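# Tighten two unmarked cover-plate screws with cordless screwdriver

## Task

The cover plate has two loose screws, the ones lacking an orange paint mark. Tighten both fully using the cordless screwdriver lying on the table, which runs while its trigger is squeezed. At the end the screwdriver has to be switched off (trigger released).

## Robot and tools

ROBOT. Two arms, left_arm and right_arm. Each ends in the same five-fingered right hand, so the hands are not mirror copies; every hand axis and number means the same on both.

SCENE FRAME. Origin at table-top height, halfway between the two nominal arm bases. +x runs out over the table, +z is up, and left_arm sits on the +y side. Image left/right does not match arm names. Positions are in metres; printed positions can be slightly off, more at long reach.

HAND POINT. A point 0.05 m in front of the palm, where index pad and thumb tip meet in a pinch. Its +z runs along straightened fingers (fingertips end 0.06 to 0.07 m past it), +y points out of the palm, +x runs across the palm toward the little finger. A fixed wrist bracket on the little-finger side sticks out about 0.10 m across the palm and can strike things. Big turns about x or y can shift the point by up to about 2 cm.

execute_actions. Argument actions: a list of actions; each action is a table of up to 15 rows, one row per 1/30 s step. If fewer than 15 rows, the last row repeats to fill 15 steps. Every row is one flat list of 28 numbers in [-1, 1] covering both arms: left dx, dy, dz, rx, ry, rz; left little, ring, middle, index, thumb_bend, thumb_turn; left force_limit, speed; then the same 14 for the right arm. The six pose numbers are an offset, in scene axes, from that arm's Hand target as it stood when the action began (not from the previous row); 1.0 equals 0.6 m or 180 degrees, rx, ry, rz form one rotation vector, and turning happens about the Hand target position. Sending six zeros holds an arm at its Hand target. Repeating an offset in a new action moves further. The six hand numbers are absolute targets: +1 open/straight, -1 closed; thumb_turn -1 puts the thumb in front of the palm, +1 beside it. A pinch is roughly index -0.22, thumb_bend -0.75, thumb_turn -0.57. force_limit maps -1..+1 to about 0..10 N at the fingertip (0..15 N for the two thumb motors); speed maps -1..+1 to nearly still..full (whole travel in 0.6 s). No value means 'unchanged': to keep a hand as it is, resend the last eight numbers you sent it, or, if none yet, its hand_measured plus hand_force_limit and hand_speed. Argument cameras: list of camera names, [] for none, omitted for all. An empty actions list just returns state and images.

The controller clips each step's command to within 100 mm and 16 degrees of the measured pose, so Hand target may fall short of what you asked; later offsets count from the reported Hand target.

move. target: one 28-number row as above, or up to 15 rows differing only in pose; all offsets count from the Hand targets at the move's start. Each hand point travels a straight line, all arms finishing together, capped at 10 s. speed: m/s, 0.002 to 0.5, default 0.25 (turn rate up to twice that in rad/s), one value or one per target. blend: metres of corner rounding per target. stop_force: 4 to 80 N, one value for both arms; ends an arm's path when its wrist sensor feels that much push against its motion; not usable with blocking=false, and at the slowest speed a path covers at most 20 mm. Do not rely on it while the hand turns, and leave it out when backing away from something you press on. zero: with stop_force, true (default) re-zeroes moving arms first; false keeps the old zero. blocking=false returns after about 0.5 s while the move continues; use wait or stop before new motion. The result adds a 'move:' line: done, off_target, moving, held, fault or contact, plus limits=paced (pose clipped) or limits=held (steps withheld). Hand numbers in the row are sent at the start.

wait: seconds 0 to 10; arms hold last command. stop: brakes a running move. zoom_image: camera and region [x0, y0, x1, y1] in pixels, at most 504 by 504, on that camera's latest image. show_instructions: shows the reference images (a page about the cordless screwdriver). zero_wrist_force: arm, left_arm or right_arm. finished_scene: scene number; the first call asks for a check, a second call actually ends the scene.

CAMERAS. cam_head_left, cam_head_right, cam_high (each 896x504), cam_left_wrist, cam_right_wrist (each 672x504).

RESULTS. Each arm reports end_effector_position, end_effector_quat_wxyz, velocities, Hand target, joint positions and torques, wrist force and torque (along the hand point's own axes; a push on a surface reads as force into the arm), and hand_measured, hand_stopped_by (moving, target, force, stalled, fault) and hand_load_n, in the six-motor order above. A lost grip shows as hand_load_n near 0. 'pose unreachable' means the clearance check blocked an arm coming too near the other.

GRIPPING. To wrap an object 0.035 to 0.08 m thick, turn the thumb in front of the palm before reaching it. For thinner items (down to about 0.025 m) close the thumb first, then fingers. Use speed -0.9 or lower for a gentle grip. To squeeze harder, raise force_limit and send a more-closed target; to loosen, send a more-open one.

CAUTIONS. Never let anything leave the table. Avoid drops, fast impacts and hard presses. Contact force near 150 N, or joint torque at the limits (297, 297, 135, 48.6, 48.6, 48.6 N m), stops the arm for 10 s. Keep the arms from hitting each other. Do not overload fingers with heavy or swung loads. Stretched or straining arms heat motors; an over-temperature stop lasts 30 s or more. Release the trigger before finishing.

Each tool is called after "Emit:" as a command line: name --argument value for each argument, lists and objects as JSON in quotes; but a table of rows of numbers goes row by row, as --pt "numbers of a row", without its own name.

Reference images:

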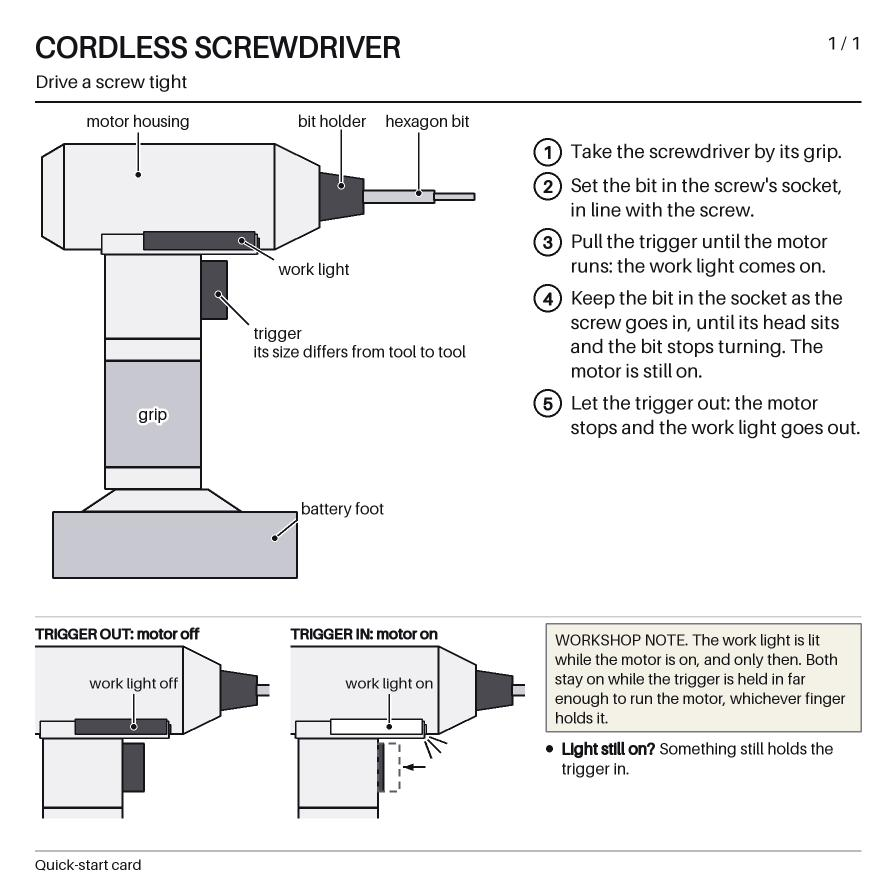

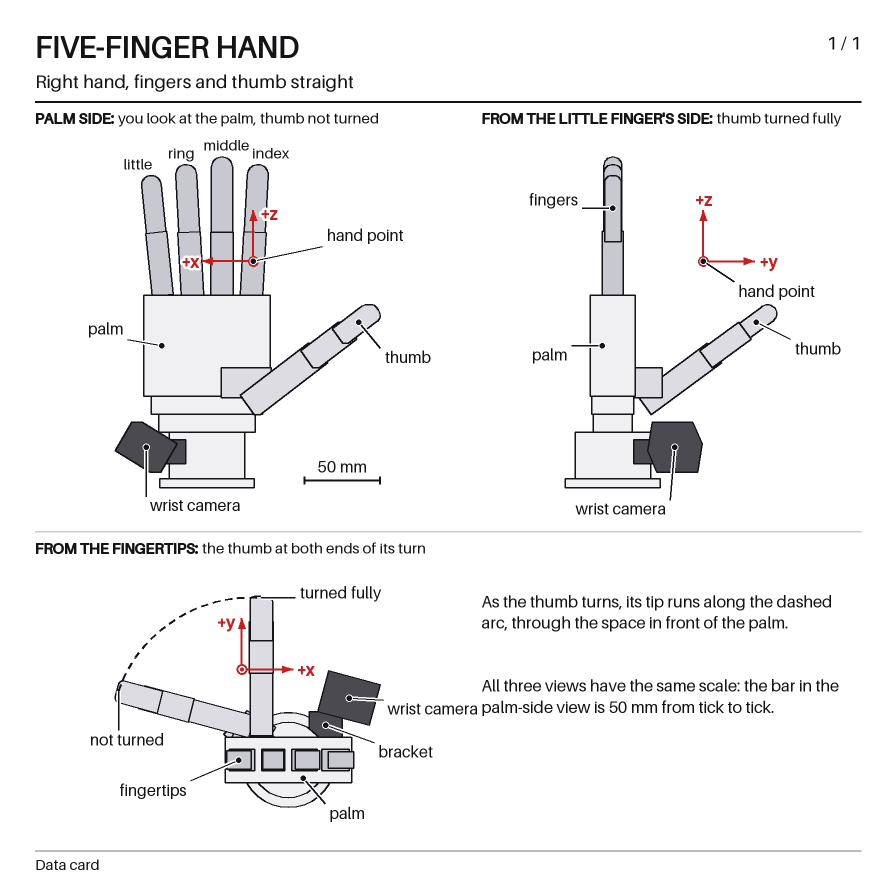

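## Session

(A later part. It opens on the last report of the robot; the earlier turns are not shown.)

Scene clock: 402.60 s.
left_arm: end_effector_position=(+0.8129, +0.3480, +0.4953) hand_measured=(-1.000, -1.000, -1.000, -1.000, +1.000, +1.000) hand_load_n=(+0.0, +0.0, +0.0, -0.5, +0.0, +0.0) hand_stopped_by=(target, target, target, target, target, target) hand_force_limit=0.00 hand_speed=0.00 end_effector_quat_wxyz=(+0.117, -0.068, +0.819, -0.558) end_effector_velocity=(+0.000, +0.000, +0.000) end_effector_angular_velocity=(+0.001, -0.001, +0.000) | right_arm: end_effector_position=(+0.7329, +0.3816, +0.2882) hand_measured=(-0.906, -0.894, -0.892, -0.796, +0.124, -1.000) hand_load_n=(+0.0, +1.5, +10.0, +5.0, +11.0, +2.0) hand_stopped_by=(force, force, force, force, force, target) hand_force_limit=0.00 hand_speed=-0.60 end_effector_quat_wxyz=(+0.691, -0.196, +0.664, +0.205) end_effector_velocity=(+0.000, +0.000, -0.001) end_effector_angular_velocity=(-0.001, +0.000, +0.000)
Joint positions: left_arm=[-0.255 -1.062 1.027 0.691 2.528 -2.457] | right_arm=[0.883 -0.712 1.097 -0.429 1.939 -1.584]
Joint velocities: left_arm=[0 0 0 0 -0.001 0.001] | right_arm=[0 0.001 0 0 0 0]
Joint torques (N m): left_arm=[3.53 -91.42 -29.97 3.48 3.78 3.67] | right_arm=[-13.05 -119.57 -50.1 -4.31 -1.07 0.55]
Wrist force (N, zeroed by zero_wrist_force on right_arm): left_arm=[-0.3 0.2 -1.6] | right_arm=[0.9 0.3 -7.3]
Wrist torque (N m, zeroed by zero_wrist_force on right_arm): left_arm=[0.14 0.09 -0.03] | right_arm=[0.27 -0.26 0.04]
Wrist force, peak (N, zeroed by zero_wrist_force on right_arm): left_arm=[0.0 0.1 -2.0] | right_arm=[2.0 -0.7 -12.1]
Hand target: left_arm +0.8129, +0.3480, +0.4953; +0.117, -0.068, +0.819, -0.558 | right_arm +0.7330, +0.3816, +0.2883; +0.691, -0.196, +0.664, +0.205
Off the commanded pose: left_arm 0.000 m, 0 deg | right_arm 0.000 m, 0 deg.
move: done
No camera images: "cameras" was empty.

Emit:
wait --seconds 0.5 --cameras '[]'

Emit:
move --target '[0,0,0,0,0,0,-1,-1,-1,-1,1,1,0,0,0.00067,0.0005,0,0,0,0,-1,-1,-1,-1,-1,-1,0,-0.6]' --speed 0.002 --cameras '["cam_left_wrist"]'

Emit:
zoom_image --camera "cam_left_wrist" --region '[540, 318, 560, 338]'

Scene clock: 403.27 s.
left_arm: end_effector_position=(+0.8129, +0.3480, +0.4953) hand_measured=(-1.000, -1.000, -1.000, -1.000, +1.000, +1.000) hand_load_n=(+0.5, +0.0, +0.0, +0.0, +0.0, +0.0) hand_stopped_by=(target, target, target, target, target, target) hand_force_limit=0.00 hand_speed=0.00 end_effector_quat_wxyz=(+0.117, -0.068, +0.819, -0.558) end_effector_velocity=(+0.000, +0.000, -0.001) end_effector_angular_velocity=(+0.000, +0.001, +0.000) | right_arm: end_effector_position=(+0.7331, +0.3816, +0.2882) hand_measured=(-0.906, -0.894, -0.892, -0.796, +0.124, -1.000) hand_load_n=(+0.0, +1.5, +10.0, +5.0, +11.0, +1.5) hand_stopped_by=(force, force, force, force, force, target) hand_force_limit=0.00 hand_speed=-0.60 end_effector_quat_wxyz=(+0.691, -0.196, +0.664, +0.205) end_effector_velocity=(+0.000, +0.000, +0.003) end_effector_angular_velocity=(+0.003, -0.002, +0.000)
Joint positions: left_arm=[-0.255 -1.062 1.027 0.691 2.528 -2.457] | right_arm=[0.883 -0.712 1.097 -0.429 1.939 -1.584]
Joint velocities: left_arm=[0 0 0 0 -0.001 -0.001] | right_arm=[0 -0.002 0 -0.001 0 0]
Joint torques (N m): left_arm=[5.01 -92.99 -32.37 3.7 3.02 3.66] | right_arm=[-11.23 -128.57 -45.93 -6.88 -0.5 0.73]
Wrist force (N, zeroed by zero_wrist_force on right_arm): left_arm=[-0.3 -0.5 -1.9] | right_arm=[0.9 0.8 -7.2]
Wrist torque (N m, zeroed by zero_wrist_force on right_arm): left_arm=[0.05 0.10 -0.05] | right_arm=[0.17 -0.22 -0.02]
Wrist force, peak (N, zeroed by zero_wrist_force on right_arm): left_arm=[0.0 0.0 -2.1] | right_arm=[2.4 -0.4 -13.2]
Hand target: left_arm +0.8129, +0.3480, +0.4953; +0.117, -0.068, +0.819, -0.558 | right_arm +0.7330, +0.3816, +0.2883; +0.691, -0.196, +0.664, +0.205
Off the commanded pose: left_arm 0.000 m, 0 deg | right_arm 0.000 m, 0 deg.
wait: 0.50 s; at rest from the start
No camera images: "cameras" was empty.

Scene clock: 403.97 s.
left_arm: end_effector_position=(+0.8129, +0.3480, +0.4953) hand_measured=(-1.000, -1.000, -1.000, -1.000, +1.000, +1.000) hand_load_n=(+0.0, +0.0, +0.0, +0.5, +0.0, -0.5) hand_stopped_by=(target, target, target, target, target, target) hand_force_limit=0.00 hand_speed=0.00 end_effector_quat_wxyz=(+0.117, -0.068, +0.819, -0.558) end_effector_velocity=(+0.000, +0.000, +0.000) end_effector_angular_velocity=(+0.000, +0.001, +0.002) | right_arm: end_effector_position=(+0.7334, +0.3819, +0.2883) hand_measured=(-0.906, -0.894, -0.892, -0.796, +0.124, -1.000) hand_load_n=(+0.0, +1.5, +9.5, +4.5, +11.0, +1.5) hand_stopped_by=(force, force, force, force, force, target) hand_force_limit=0.00 hand_speed=-0.60 end_effector_quat_wxyz=(+0.691, -0.196, +0.664, +0.205) end_effector_velocity=(+0.000, +0.000, +0.000) end_effector_angular_velocity=(+0.000, +0.000, +0.000)
Joint positions: left_arm=[-0.255 -1.062 1.027 0.691 2.528 -2.457] | right_arm=[0.883 -0.711 1.096 -0.428 1.938 -1.584]
Joint velocities: left_arm=[0 0 0 -0.001 0 -0.002] | right_arm=[0 0 0 0.001 0 0]
Joint torques (N m): left_arm=[5.75 -90.42 -32.39 2.73 3.02 3.93] | right_arm=[-16.09 -122.67 -55.74 -6.1 -0.19 1.37]
Wrist force (N, zeroed by zero_wrist_force on right_arm): left_arm=[0.0 -0.3 -1.7] | right_arm=[3.0 -0.6 -13.0]
Wrist torque (N m, zeroed by zero_wrist_force on right_arm): left_arm=[0.07 0.05 -0.02] | right_arm=[0.35 -0.19 -0.81]
Wrist force, peak (N, zeroed by zero_wrist_force on right_arm): left_arm=[-0.4 -0.1 -2.0] | right_arm=[6.6 0.0 -21.5]
Hand target: left_arm +0.8129, +0.3480, +0.4953; +0.117, -0.068, +0.819, -0.558 | right_arm +0.7334, +0.3819, +0.2883; +0.691, -0.196, +0.664, +0.205
Off the commanded pose: left_arm 0.000 m, 0 deg | right_arm 0.000 m, 0 deg.
move: done
Images, in order (width x height): cam_left_wrist 672x504.

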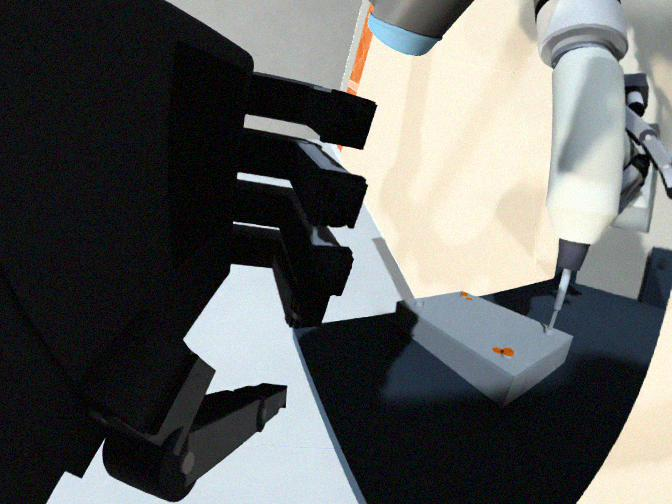

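Scaled by 25.200 from the camera's 672x504 image, which has a finer 960x720 frame.

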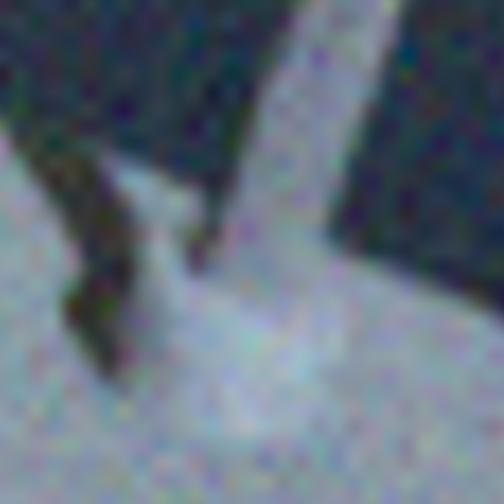

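Emit:
wait --seconds 1.5 --cameras '[]'

Scene clock: 405.53 s.
left_arm: end_effector_position=(+0.8129, +0.3480, +0.4953) hand_measured=(-1.000, -1.000, -1.000, -1.000, +1.000, +1.000) hand_load_n=(+0.0, +0.0, +0.0, +0.0, +0.0, +0.0) hand_stopped_by=(target, target, target, target, target, target) hand_force_limit=0.00 hand_speed=0.00 end_effector_quat_wxyz=(+0.117, -0.068, +0.819, -0.558) end_effector_velocity=(+0.000, +0.000, +0.000) end_effector_angular_velocity=(+0.000, -0.001, +0.000) | right_arm: end_effector_position=(+0.7334, +0.3819, +0.2883) hand_measured=(-0.906, -0.894, -0.892, -0.796, +0.124, -1.000) hand_load_n=(+0.0, +1.5, +10.0, +5.0, +11.0, +1.5) hand_stopped_by=(force, force, force, force, force, target) hand_force_limit=0.00 hand_speed=-0.60 end_effector_quat_wxyz=(+0.691, -0.196, +0.664, +0.205) end_effector_velocity=(+0.000, +0.000, -0.001) end_effector_angular_velocity=(+0.000, +0.000, +0.000)
Joint positions: left_arm=[-0.255 -1.062 1.027 0.691 2.528 -2.457] | right_arm=[0.883 -0.711 1.096 -0.428 1.938 -1.584]
Joint velocities: left_arm=[0 0 0 0 0 0.001] | right_arm=[0 0.001 0 -0.001 0 0]
Joint torques (N m): left_arm=[3.82 -92.6 -36.1 2.15 3.14 4.21] | right_arm=[-13.6 -132.94 -46.03 -7.17 1.32 1.63]
Wrist force (N, zeroed by zero_wrist_force on right_arm): left_arm=[-0.2 -0.1 -1.5] | right_arm=[1.1 -1.0 -9.9]
Wrist torque (N m, zeroed by zero_wrist_force on right_arm): left_arm=[0.08 0.06 -0.03] | right_arm=[0.25 -0.19 -0.81]
Wrist force, peak (N, zeroed by zero_wrist_force on right_arm): left_arm=[-0.1 -0.2 -2.2] | right_arm=[3.7 -0.6 -14.3]
Hand target: left_arm +0.8129, +0.3480, +0.4953; +0.117, -0.068, +0.819, -0.558 | right_arm +0.7334, +0.3819, +0.2883; +0.691, -0.196, +0.664, +0.205
Off the commanded pose: left_arm 0.000 m, 0 deg | right_arm 0.000 m, 0 deg.
wait: 1.50 s; at rest by 0.10 s
No camera images: "cameras" was empty.

Emit:
move --target '[0,0,0,0,0,0,-1,-1,-1,-1,1,1,0,0,0,0,0,0,0,0,-1,-1,-1,-0.4,-1,-1,0,-0.6]' --cameras '[]'

Emit:
move --pt "0 0 0 0 0 0 -1 -1 -1 -1 1 1 0 0 -0.0054 -0.004 0 0 0 0 -1 -1 -1 -0.4 -1 -1 0 -0.6" --pt "0 0 0 0 0 0 -1 -1 -1 -1 1 1 0 0 -0.0322 -0.0237 0 0 0 0 -1 -1 -1 -0.4 -1 -1 0 -0.6" --speed '[0.01,0.04]' --cameras '["cam_left_wrist","cam_high"]'

Emit:
zoom_image --camera "cam_left_wrist" --region '[390, 270, 580, 410]'

Emit:
zoom_image --camera "cam_high" --region '[380, 160, 480, 260]'

Scene clock: 406.57 s.
left_arm: end_effector_position=(+0.8129, +0.3480, +0.4953) hand_measured=(-1.000, -1.000, -1.000, -1.000, +1.000, +1.000) hand_load_n=(+0.0, +0.0, +0.0, +0.0, +0.0, -0.5) hand_stopped_by=(target, target, target, target, target, target) hand_force_limit=0.00 hand_speed=0.00 end_effector_quat_wxyz=(+0.117, -0.068, +0.819, -0.558) end_effector_velocity=(+0.000, -0.001, +0.000) end_effector_angular_velocity=(-0.001, +0.000, -0.001) | right_arm: end_effector_position=(+0.7334, +0.3819, +0.2883) hand_measured=(-0.906, -0.894, -0.892, -0.400, +0.124, -1.000) hand_load_n=(+0.0, +2.0, +11.0, +0.0, +10.0, +2.5) hand_stopped_by=(force, force, force, target, force, target) hand_force_limit=0.00 hand_speed=-0.60 end_effector_quat_wxyz=(+0.691, -0.196, +0.664, +0.205) end_effector_velocity=(+0.000, +0.000, +0.000) end_effector_angular_velocity=(+0.001, +0.000, +0.000)
Joint positions: left_arm=[-0.255 -1.062 1.027 0.691 2.528 -2.457] | right_arm=[0.883 -0.711 1.096 -0.428 1.938 -1.584]
Joint velocities: left_arm=[0 0 0 0 0.001 0] | right_arm=[0 0 0 0 0 0]
Joint torques (N m): left_arm=[8.53 -92.59 -40.77 1.39 2.85 3.6] | right_arm=[-11.7 -128.18 -47.27 -6.48 1.47 1.66]
Wrist force (N, zeroed by zero_wrist_force on right_arm): left_arm=[0.0 0.1 -1.7] | right_arm=[-0.9 -1.6 -0.8]
Wrist torque (N m, zeroed by zero_wrist_force on right_arm): left_arm=[0.13 0.05 -0.02] | right_arm=[0.17 -0.02 0.03]
Wrist force, peak (N, zeroed by zero_wrist_force on right_arm): left_arm=[-0.3 0.1 -2.1] | right_arm=[2.7 -0.9 -11.3]
Hand target: left_arm +0.8129, +0.3480, +0.4953; +0.117, -0.068, +0.819, -0.558 | right_arm +0.7334, +0.3819, +0.2883; +0.691, -0.196, +0.664, +0.205
Off the commanded pose: left_arm 0.000 m, 0 deg | right_arm 0.000 m, 0 deg.
move: done
No camera images: "cameras" was empty.

Scene clock: 407.77 s.
left_arm: end_effector_position=(+0.8129, +0.3480, +0.4953) hand_measured=(-1.000, -1.000, -1.000, -1.000, +1.000, +1.000) hand_load_n=(+0.0, +0.0, +0.0, +0.0, +0.0, +0.0) hand_stopped_by=(target, target, target, target, target, target) hand_force_limit=0.00 hand_speed=0.00 end_effector_quat_wxyz=(+0.117, -0.068, +0.819, -0.558) end_effector_velocity=(+0.000, +0.000, -0.001) end_effector_angular_velocity=(+0.000, +0.001, +0.000) | right_arm: end_effector_position=(+0.7140, +0.3677, +0.2884) hand_measured=(-0.906, -0.894, -0.892, -0.400, +0.124, -1.000) hand_load_n=(+0.0, +2.0, +11.5, +0.0, +9.5, +3.0) hand_stopped_by=(force, force, force, target, force, target) hand_force_limit=0.00 hand_speed=-0.60 end_effector_quat_wxyz=(+0.692, -0.196, +0.664, +0.205) end_effector_velocity=(+0.000, +0.001, +0.000) end_effector_angular_velocity=(-0.001, +0.001, +0.001)
Joint positions: left_arm=[-0.255 -1.062 1.027 0.691 2.528 -2.457] | right_arm=[0.891 -0.747 1.163 -0.46 1.946 -1.585]
Joint velocities: left_arm=[0 0.001 0 0 0 0] | right_arm=[0 0.002 -0.004 0.003 -0.001 0]
Joint torques (N m): left_arm=[7.89 -89.27 -41.08 0.65 2.86 3.99] | right_arm=[-7.42 -111.28 -54.39 -1.14 -0.28 -1.8]
Wrist force (N, zeroed by zero_wrist_force on right_arm): left_arm=[0.0 -0.3 -1.6] | right_arm=[-0.2 -0.3 0.0]
Wrist torque (N m, zeroed by zero_wrist_force on right_arm): left_arm=[0.06 0.04 -0.03] | right_arm=[-0.03 0.02 -0.02]
Wrist force, peak (N, zeroed by zero_wrist_force on right_arm): left_arm=[0.1 0.0 -2.2] | right_arm=[-0.7 -1.7 -0.8]
Hand target: left_arm +0.8129, +0.3480, +0.4953; +0.117, -0.068, +0.819, -0.558 | right_arm +0.7141, +0.3676, +0.2882; +0.691, -0.196, +0.664, +0.205
Off the commanded pose: left_arm 0.000 m, 0 deg | right_arm 0.000 m, 0 deg.
move: done
Images, in order (width x height): cam_high 896x504, cam_left_wrist 672x504.

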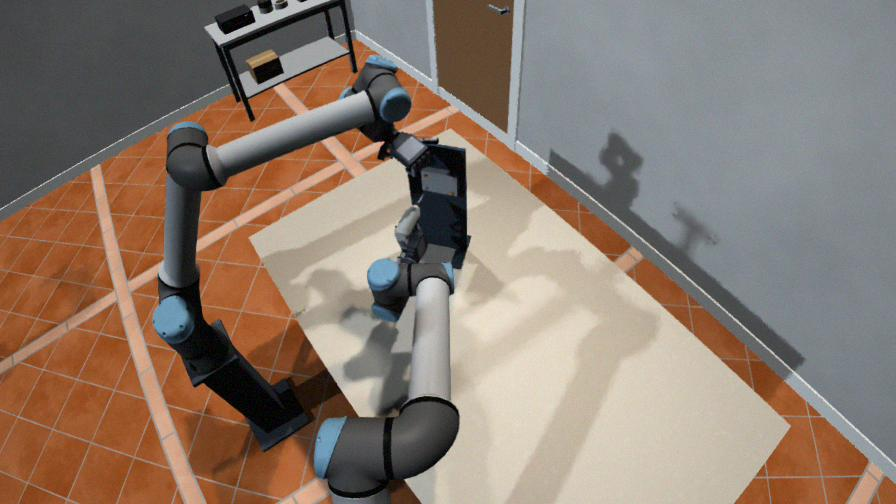

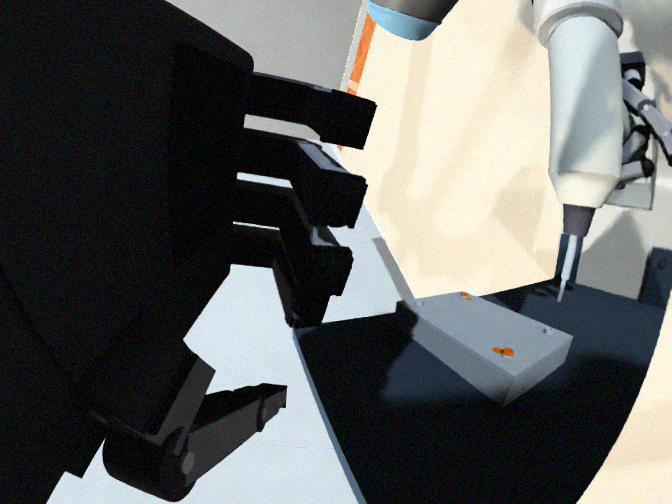

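Scaled by 2.653 from the camera's 672x504 image, which has a finer 960x720 frame.

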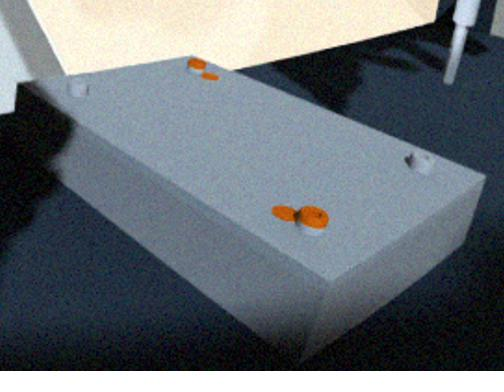

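Scaled by 5.040.

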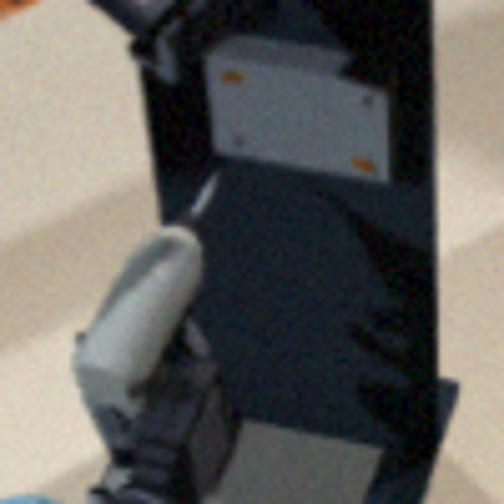

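Emit:
zoom_image --camera "cam_left_wrist" --region '[490, 310, 565, 365]'

Emit:
zoom_image --camera "cam_left_wrist" --region '[400, 280, 480, 330]'

Scaled by 6.720 from the camera's 672x504 image, which has a finer 960x720 frame.

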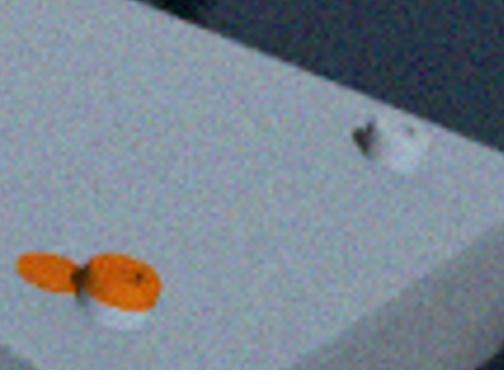

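Scaled by 6.300 from the camera's 672x504 image, which has a finer 960x720 frame.

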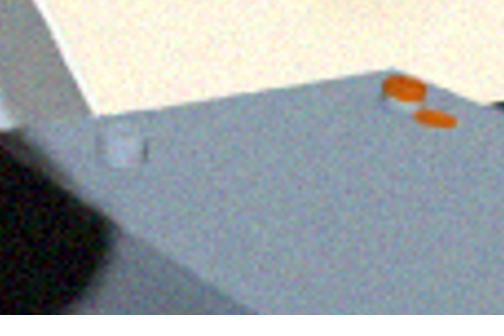

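Emit:
move --pt "0 0 0 0 0 0 -1 -1 -1 -1 1 1 0 0 -0.1 -0.15 0 0 0 0 -1 -1 -1 -0.4 -1 -1 0 -0.6" --pt "0 0 0 0 0 0 -1 -1 -1 -1 1 1 0 0 -0.12 -0.19 -0.235 0 0 0 -1 -1 -1 -0.4 -1 -1 0 -0.6" --speed 0.15 --blend '[0.03,0]'

Emit:
zoom_image --camera "cam_head_left" --region '[260, 120, 460, 300]'

Emit:
zoom_image --camera "cam_high" --region '[340, 180, 500, 340]'

Scene clock: 410.57 s.
left_arm: end_effector_position=(+0.8129, +0.3480, +0.4953) hand_measured=(-1.000, -1.000, -1.000, -1.000, +1.000, +1.000) hand_load_n=(+0.0, +0.0, +0.0, +0.0, +0.0, +0.0) hand_stopped_by=(target, target, target, target, target, target) hand_force_limit=0.00 hand_speed=0.00 end_effector_quat_wxyz=(+0.117, -0.068, +0.819, -0.558) end_effector_velocity=(+0.000, -0.001, +0.000) end_effector_angular_velocity=(+0.000, +0.000, -0.001) | right_arm: end_effector_position=(+0.6422, +0.2536, +0.1472) hand_measured=(-0.906, -0.894, -0.892, -0.400, +0.124, -1.000) hand_load_n=(+0.0, +2.0, +11.5, -0.5, +9.5, +3.0) hand_stopped_by=(force, force, force, target, force, target) hand_force_limit=0.00 hand_speed=-0.60 end_effector_quat_wxyz=(+0.691, -0.196, +0.664, +0.205) end_effector_velocity=(+0.000, +0.000, -0.001) end_effector_angular_velocity=(-0.001, +0.000, +0.000)
Joint positions: left_arm=[-0.255 -1.062 1.027 0.691 2.528 -2.457] | right_arm=[0.881 -0.804 1.572 -0.811 1.937 -1.584]
Joint velocities: left_arm=[0 0 0 0 0.001 0] | right_arm=[0 0.001 0 0 0 0]
Joint torques (N m): left_arm=[6.68 -87.72 -48.81 -1.19 2.24 3.59] | right_arm=[-5.16 -102.27 -38.66 -3.52 -0.24 -0.62]
Wrist force (N, zeroed by zero_wrist_force on right_arm): left_arm=[0.0 -0.1 -1.7] | right_arm=[-0.7 -0.3 0.0]
Wrist torque (N m, zeroed by zero_wrist_force on right_arm): left_arm=[0.10 0.05 -0.02] | right_arm=[-0.05 0.10 -0.07]
Wrist force, peak (N, zeroed by zero_wrist_force on right_arm): left_arm=[-0.2 0.0 -2.3] | right_arm=[3.1 -0.8 -0.9]
Hand target: left_arm +0.8129, +0.3480, +0.4953; +0.117, -0.068, +0.819, -0.558 | right_arm +0.6421, +0.2536, +0.1472; +0.691, -0.196, +0.664, +0.205
Off the commanded pose: left_arm 0.000 m, 0 deg | right_arm 0.000 m, 0 deg.
move: done

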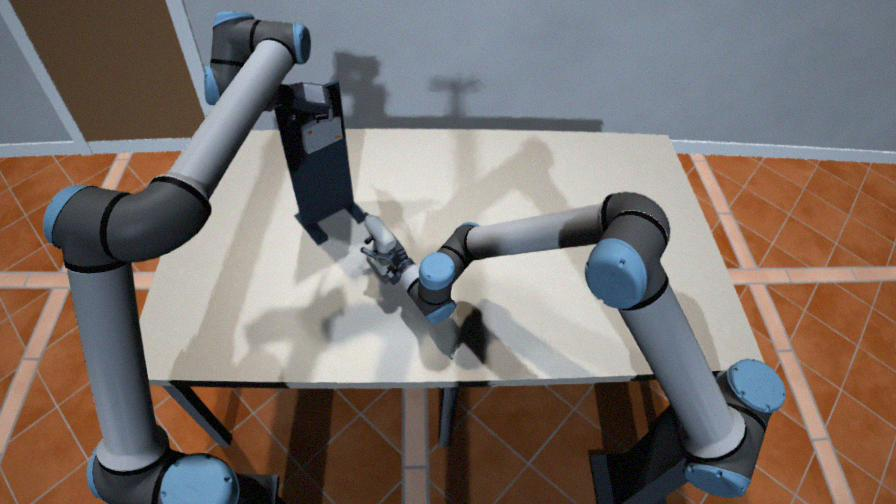

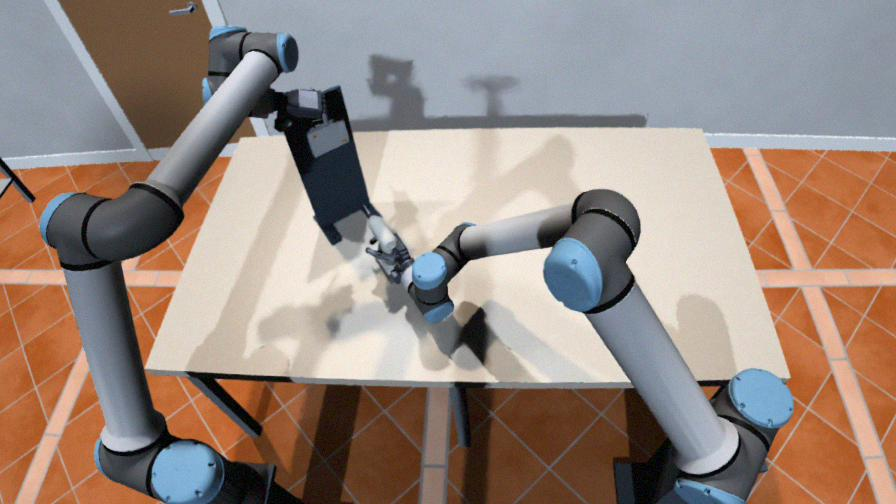

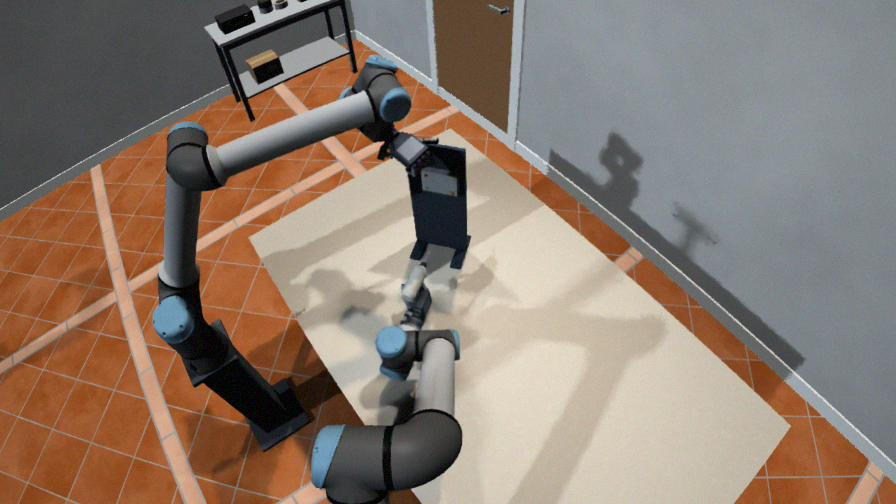

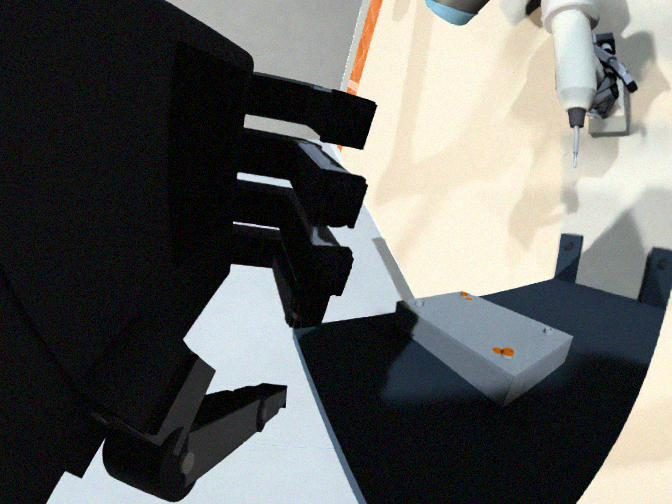

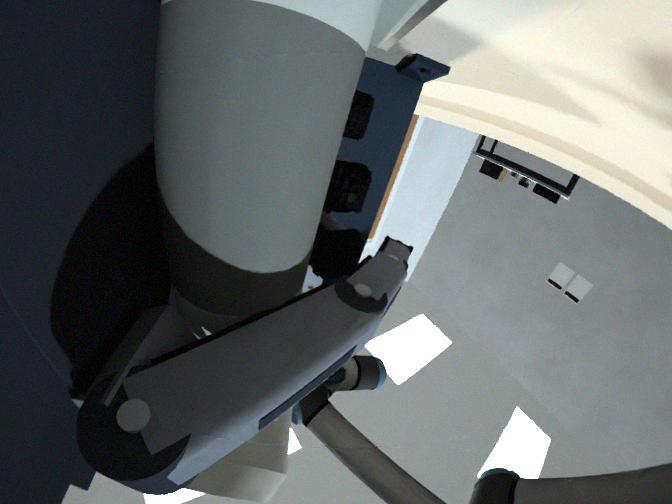

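Scaled by 2.520.

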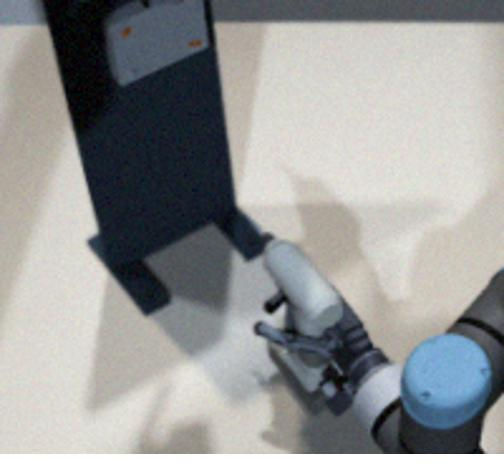

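Scaled by 3.150.

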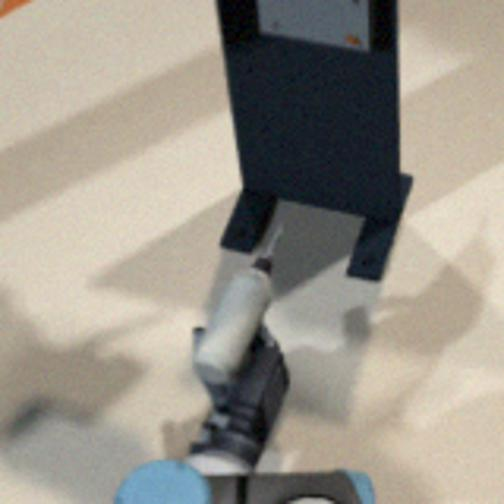

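Emit:
move --target '[0,0,0,0,0,0,-1,-1,-1,-1,1,1,0,0,0,0,-0.06,0,0,0,-1,-1,-1,-0.4,-1,-1,0,-0.6]' --speed 0.01 --stop_force 4 --cameras '["cam_high","cam_head_right"]'

Scene clock: 414.67 s.
left_arm: end_effector_position=(+0.8129, +0.3480, +0.4953) hand_measured=(-1.000, -1.000, -1.000, -1.000, +1.000, +1.000) hand_load_n=(+0.0, +0.0, +0.0, +0.5, +0.0, +0.0) hand_stopped_by=(target, target, target, target, target, target) hand_force_limit=0.00 hand_speed=0.00 end_effector_quat_wxyz=(+0.117, -0.068, +0.819, -0.558) end_effector_velocity=(+0.000, +0.000, +0.000) end_effector_angular_velocity=(+0.000, +0.000, +0.000) | right_arm: end_effector_position=(+0.6421, +0.2536, +0.1215) hand_measured=(-0.906, -0.892, -0.892, -0.400, +0.124, -1.000) hand_load_n=(+0.0, +2.5, +12.0, +0.0, +9.5, +3.0) hand_stopped_by=(force, force, force, target, force, target) hand_force_limit=0.00 hand_speed=-0.60 end_effector_quat_wxyz=(+0.691, -0.196, +0.664, +0.205) end_effector_velocity=(+0.000, +0.000, +0.001) end_effector_angular_velocity=(+0.001, -0.001, +0.000)
Joint positions: left_arm=[-0.255 -1.062 1.027 0.691 2.528 -2.457] | right_arm=[0.881 -0.775 1.574 -0.843 1.937 -1.584]
Joint velocities: left_arm=[0 0 0 0 -0.001 0] | right_arm=[0 -0.001 0 0 0 0]
Joint torques (N m): left_arm=[9.67 -87.61 -51.78 -1.64 1.65 3.79] | right_arm=[13.21 -115.73 -34.78 -2.21 1.29 -1.06]
Wrist force (N, zeroed by zero_wrist_force on right_arm): left_arm=[-0.1 -0.3 -1.7] | right_arm=[-0.2 -0.1 0.2]
Wrist torque (N m, zeroed by zero_wrist_force on right_arm): left_arm=[0.07 0.06 -0.03] | right_arm=[-0.03 0.00 -0.03]
Wrist force, peak (N, zeroed by zero_wrist_force on right_arm): left_arm=[-0.1 0.1 -2.3] | right_arm=[-6.9 0.0 -0.8]
Hand target: left_arm +0.8129, +0.3480, +0.4953; +0.117, -0.068, +0.819, -0.558 | right_arm +0.6421, +0.2536, +0.1215; +0.691, -0.196, +0.664, +0.205
Off the commanded pose: left_arm 0.000 m, 0 deg | right_arm 0.010 m, 0 deg.
move: contact (right_arm)
Images, in order (width x height): cam_head_right 896x504, cam_high 896x504.

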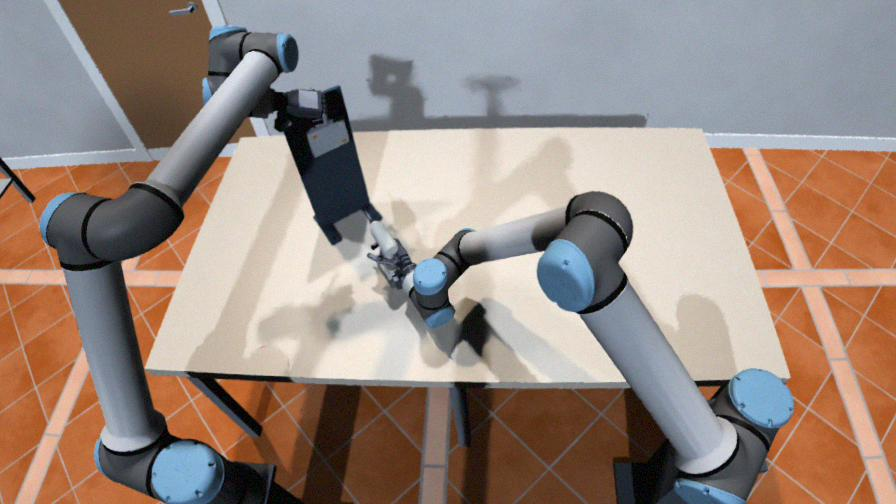

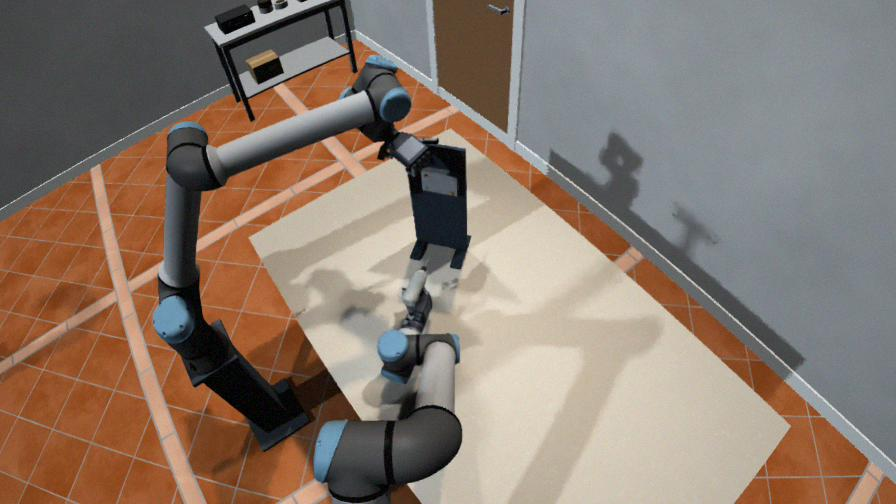

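Emit:
move --target '[0,0,0,0,0,0,-1,-1,-1,-1,1,1,0,0,0,0,-0.02,0,0,0,-1,-1,-1,-0.4,-1,-1,0,-0.6]' --speed 0.003 --stop_force 5 --zero false

Emit:
zoom_image --camera "cam_high" --region '[340, 220, 500, 340]'

Emit:
zoom_image --camera "cam_head_right" --region '[310, 190, 470, 310]'

Scene clock: 415.50 s.
left_arm: end_effector_position=(+0.8129, +0.3480, +0.4953) hand_measured=(-1.000, -1.000, -1.000, -1.000, +1.000, +1.000) hand_load_n=(+0.0, +0.0, +0.0, +0.0, +0.0, +0.0) hand_stopped_by=(target, target, target, target, target, target) hand_force_limit=0.00 hand_speed=0.00 end_effector_quat_wxyz=(+0.117, -0.068, +0.819, -0.558) end_effector_velocity=(+0.000, -0.001, +0.000) end_effector_angular_velocity=(+0.001, -0.001, +0.000) | right_arm: end_effector_position=(+0.6421, +0.2536, +0.1213) hand_measured=(-0.906, -0.892, -0.892, -0.400, +0.124, -1.000) hand_load_n=(+0.0, +2.5, +12.0, -0.5, +9.5, +3.5) hand_stopped_by=(force, force, force, target, force, target) hand_force_limit=0.00 hand_speed=-0.60 end_effector_quat_wxyz=(+0.691, -0.196, +0.664, +0.205) end_effector_velocity=(+0.000, +0.000, +0.000) end_effector_angular_velocity=(+0.000, +0.000, +0.000)
Joint positions: left_arm=[-0.255 -1.062 1.027 0.691 2.528 -2.457] | right_arm=[0.881 -0.774 1.574 -0.843 1.937 -1.584]
Joint velocities: left_arm=[-0.001 0 0 0 -0.001 0] | right_arm=[0 0 0 0.001 0 0]
Joint torques (N m): left_arm=[9.99 -89.7 -51.33 -1.22 1.66 4.4] | right_arm=[13.11 -109.81 -35.79 -0.21 1.22 -1.12]
Wrist force (N, zeroed by zero_wrist_force on right_arm): left_arm=[0.0 -0.2 -1.8] | right_arm=[-4.9 -0.2 0.5]
Wrist torque (N m, zeroed by zero_wrist_force on right_arm): left_arm=[0.09 0.05 -0.02] | right_arm=[-0.08 -0.02 -0.29]
Wrist force, peak (N, zeroed by zero_wrist_force on right_arm): left_arm=[-0.2 0.0 -2.2] | right_arm=[-6.3 0.0 -0.8]
Hand target: left_arm +0.8129, +0.3480, +0.4953; +0.117, -0.068, +0.819, -0.558 | right_arm +0.6421, +0.2536, +0.1213; +0.691, -0.196, +0.664, +0.205
Off the commanded pose: left_arm 0.000 m, 0 deg | right_arm 0.012 m, 0 deg.
move: contact (right_arm)

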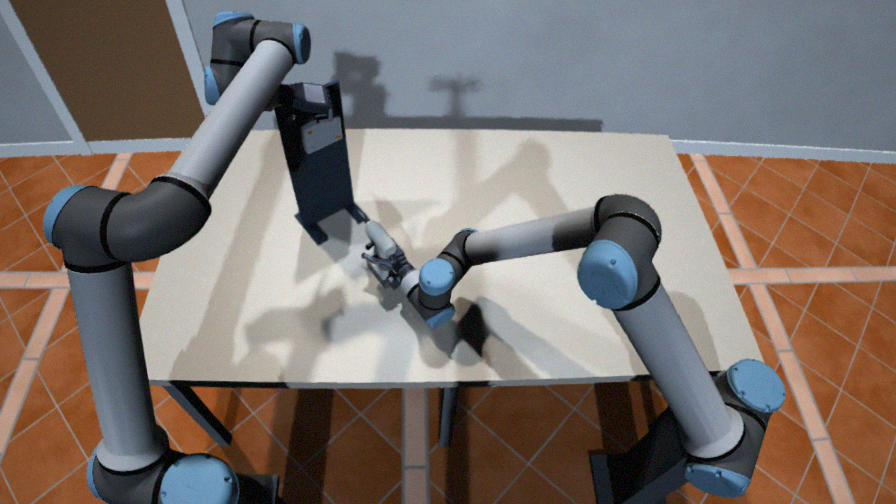

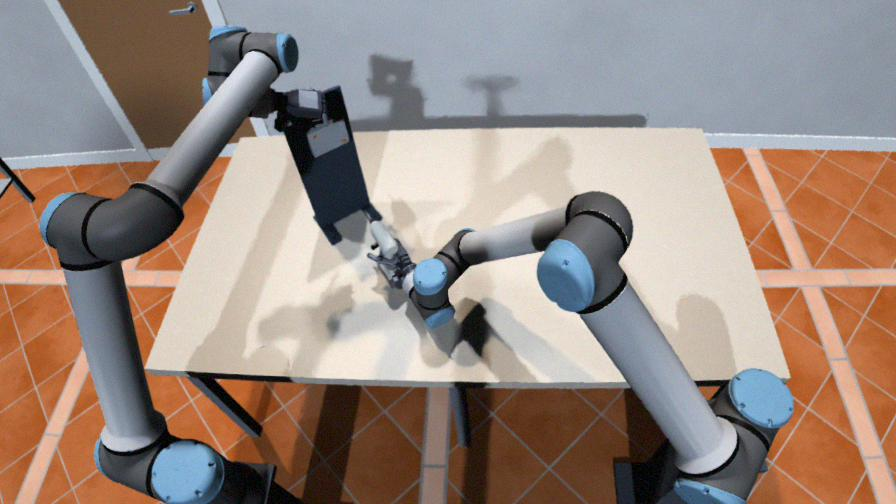

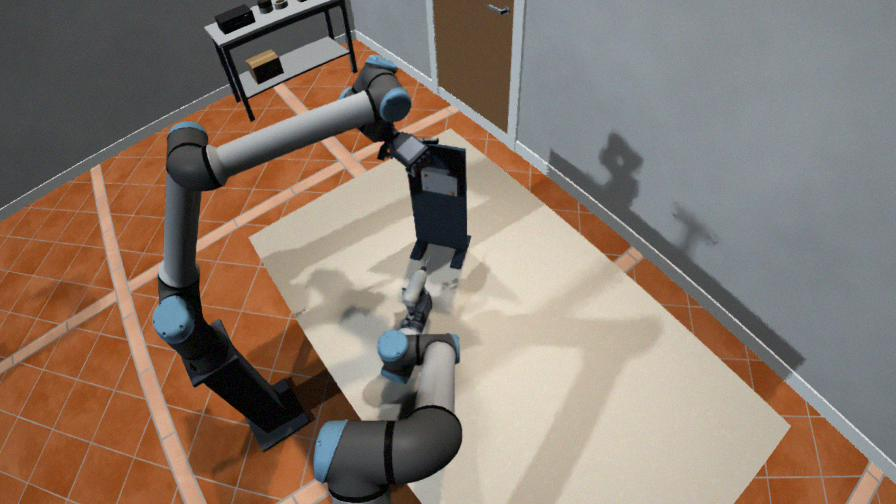

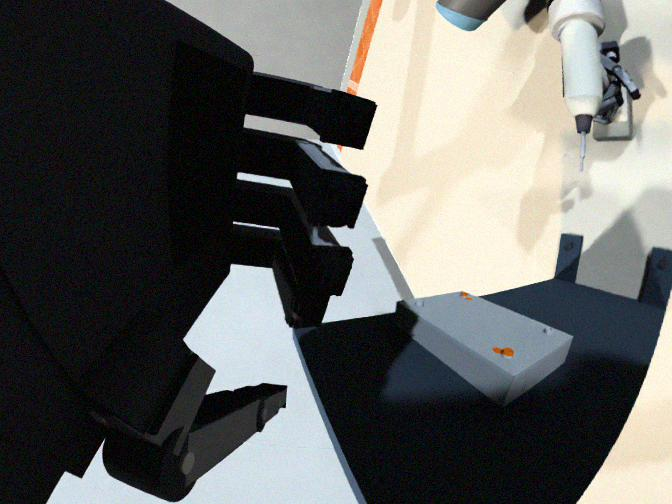

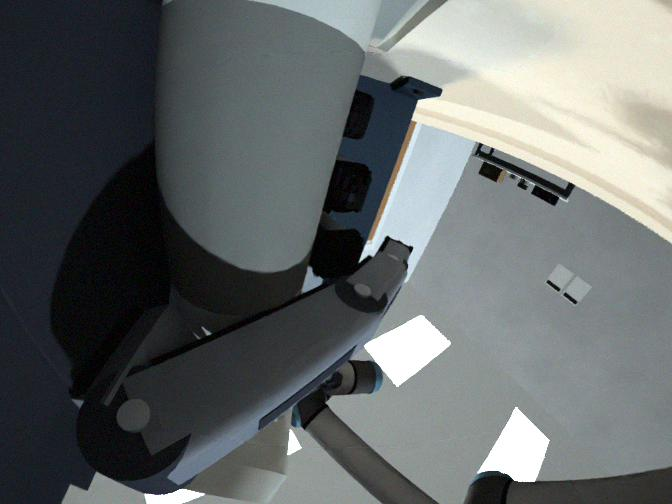

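Scaled by 3.150.

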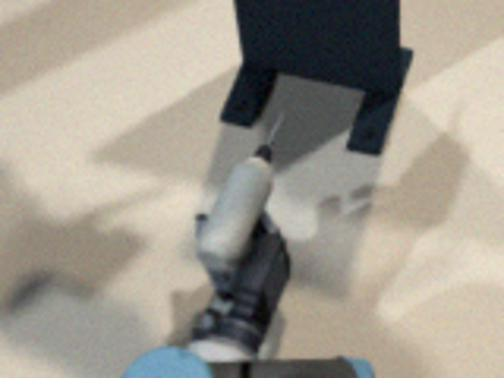

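Scaled by 3.150.

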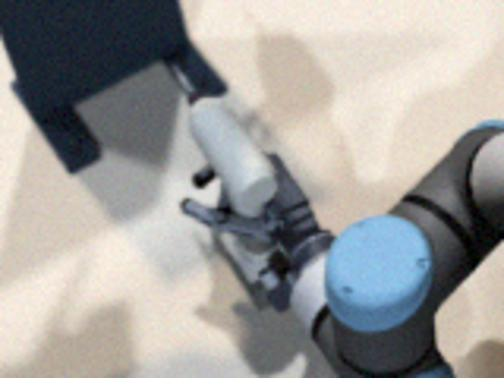

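Emit:
move --target '[0,0,0,0,0,0,-1,-1,-1,-1,1,1,0,0,0,0,0.003,-0.01343,-0.00987,0,-1,-1,-1,-0.4,-1,-1,0,-0.6]' --speed 0.03 --cameras '[]'

Emit:
move --target '[0,0,0,0,0,0,-1,-1,-1,-1,1,1,0,0,0,0,-0.03,0,0,0,-1,-1,-1,-0.4,-1,-1,0,-0.6]' --speed 0.004 --stop_force 6 --zero false --cameras '[]'

Scene clock: 417.13 s.
left_arm: end_effector_position=(+0.8129, +0.3480, +0.4953) hand_measured=(-1.000, -1.000, -1.000, -1.000, +1.000, +1.000) hand_load_n=(+0.0, +0.0, +0.5, +0.0, +0.0, -0.5) hand_stopped_by=(target, target, target, target, target, target) hand_force_limit=0.00 hand_speed=0.00 end_effector_quat_wxyz=(+0.117, -0.068, +0.819, -0.558) end_effector_velocity=(+0.000, +0.000, +0.000) end_effector_angular_velocity=(+0.000, +0.001, +0.000) | right_arm: end_effector_position=(+0.6421, +0.2536, +0.1232) hand_measured=(-0.906, -0.892, -0.892, -0.400, +0.124, -1.000) hand_load_n=(+0.0, +2.5, +12.0, +0.0, +9.5, +3.5) hand_stopped_by=(force, force, force, target, force, target) hand_force_limit=0.00 hand_speed=-0.60 end_effector_quat_wxyz=(+0.697, -0.214, +0.658, +0.188) end_effector_velocity=(+0.000, +0.000, -0.001) end_effector_angular_velocity=(+0.002, +0.003, +0.000)
Joint positions: left_arm=[-0.255 -1.062 1.027 0.691 2.528 -2.457] | right_arm=[0.879 -0.781 1.577 -0.843 1.932 -1.638]
Joint velocities: left_arm=[0 0 0 0 0 0] | right_arm=[0 0 0 0.001 0 0.004]
Joint torques (N m): left_arm=[6.45 -92.84 -50.4 -0.69 1.2 4] | right_arm=[-10.88 -103.77 -31.91 -2.06 -0.41 2.19]
Wrist force (N, zeroed by zero_wrist_force on right_arm): left_arm=[0.0 -0.2 -1.4] | right_arm=[0.1 0.1 -0.3]
Wrist torque (N m, zeroed by zero_wrist_force on right_arm): left_arm=[0.07 0.04 -0.02] | right_arm=[-0.02 -0.01 0.00]
Wrist force, peak (N, zeroed by zero_wrist_force on right_arm): left_arm=[-0.4 -0.5 -2.3] | right_arm=[-4.8 0.0 0.6]
Hand target: left_arm +0.8129, +0.3480, +0.4953; +0.117, -0.068, +0.819, -0.558 | right_arm +0.6421, +0.2536, +0.1231; +0.697, -0.214, +0.658, +0.188
Off the commanded pose: left_arm 0.000 m, 0 deg | right_arm 0.000 m, 0 deg.
move: done
No camera images: "cameras" was empty.

Scene clock: 418.47 s.
left_arm: end_effector_position=(+0.8129, +0.3480, +0.4953) hand_measured=(-1.000, -1.000, -1.000, -1.000, +1.000, +1.000) hand_load_n=(+0.5, +0.0, +0.5, +0.0, +0.0, +0.0) hand_stopped_by=(target, target, target, target, target, target) hand_force_limit=0.00 hand_speed=0.00 end_effector_quat_wxyz=(+0.117, -0.068, +0.819, -0.558) end_effector_velocity=(+0.000, -0.001, +0.000) end_effector_angular_velocity=(+0.000, +0.000, -0.001) | right_arm: end_effector_position=(+0.6422, +0.2536, +0.1209) hand_measured=(-0.906, -0.892, -0.892, -0.400, +0.124, -1.000) hand_load_n=(+0.0, +3.0, +12.0, +0.0, +9.5, +3.0) hand_stopped_by=(force, force, force, target, force, target) hand_force_limit=0.00 hand_speed=-0.60 end_effector_quat_wxyz=(+0.697, -0.213, +0.658, +0.188) end_effector_velocity=(+0.000, +0.000, +0.001) end_effector_angular_velocity=(+0.001, -0.001, +0.000)
Joint positions: left_arm=[-0.255 -1.062 1.027 0.691 2.528 -2.457] | right_arm=[0.879 -0.778 1.577 -0.846 1.932 -1.637]
Joint velocities: left_arm=[-0.001 0 0 0 0 0.001] | right_arm=[0 -0.001 0 0 0 0]
Joint torques (N m): left_arm=[6.99 -90.38 -50.4 -0.96 1.25 3.71] | right_arm=[-5.06 -110.34 -30.14 -0.6 0.93 1.55]
Wrist force (N, zeroed by zero_wrist_force on right_arm): left_arm=[0.0 0.1 -2.1] | right_arm=[-4.5 0.6 0.6]
Wrist torque (N m, zeroed by zero_wrist_force on right_arm): left_arm=[0.16 0.06 -0.01] | right_arm=[-0.06 0.00 0.04]
Wrist force, peak (N, zeroed by zero_wrist_force on right_arm): left_arm=[0.0 0.0 -2.2] | right_arm=[-7.3 -0.3 -1.4]
Hand target: left_arm +0.8129, +0.3480, +0.4953; +0.117, -0.068, +0.819, -0.558 | right_arm +0.6422, +0.2536, +0.1209; +0.697, -0.213, +0.658, +0.188
Off the commanded pose: left_arm 0.000 m, 0 deg | right_arm 0.016 m, 0 deg.
move: contact (right_arm)
No camera images: "cameras" was empty.


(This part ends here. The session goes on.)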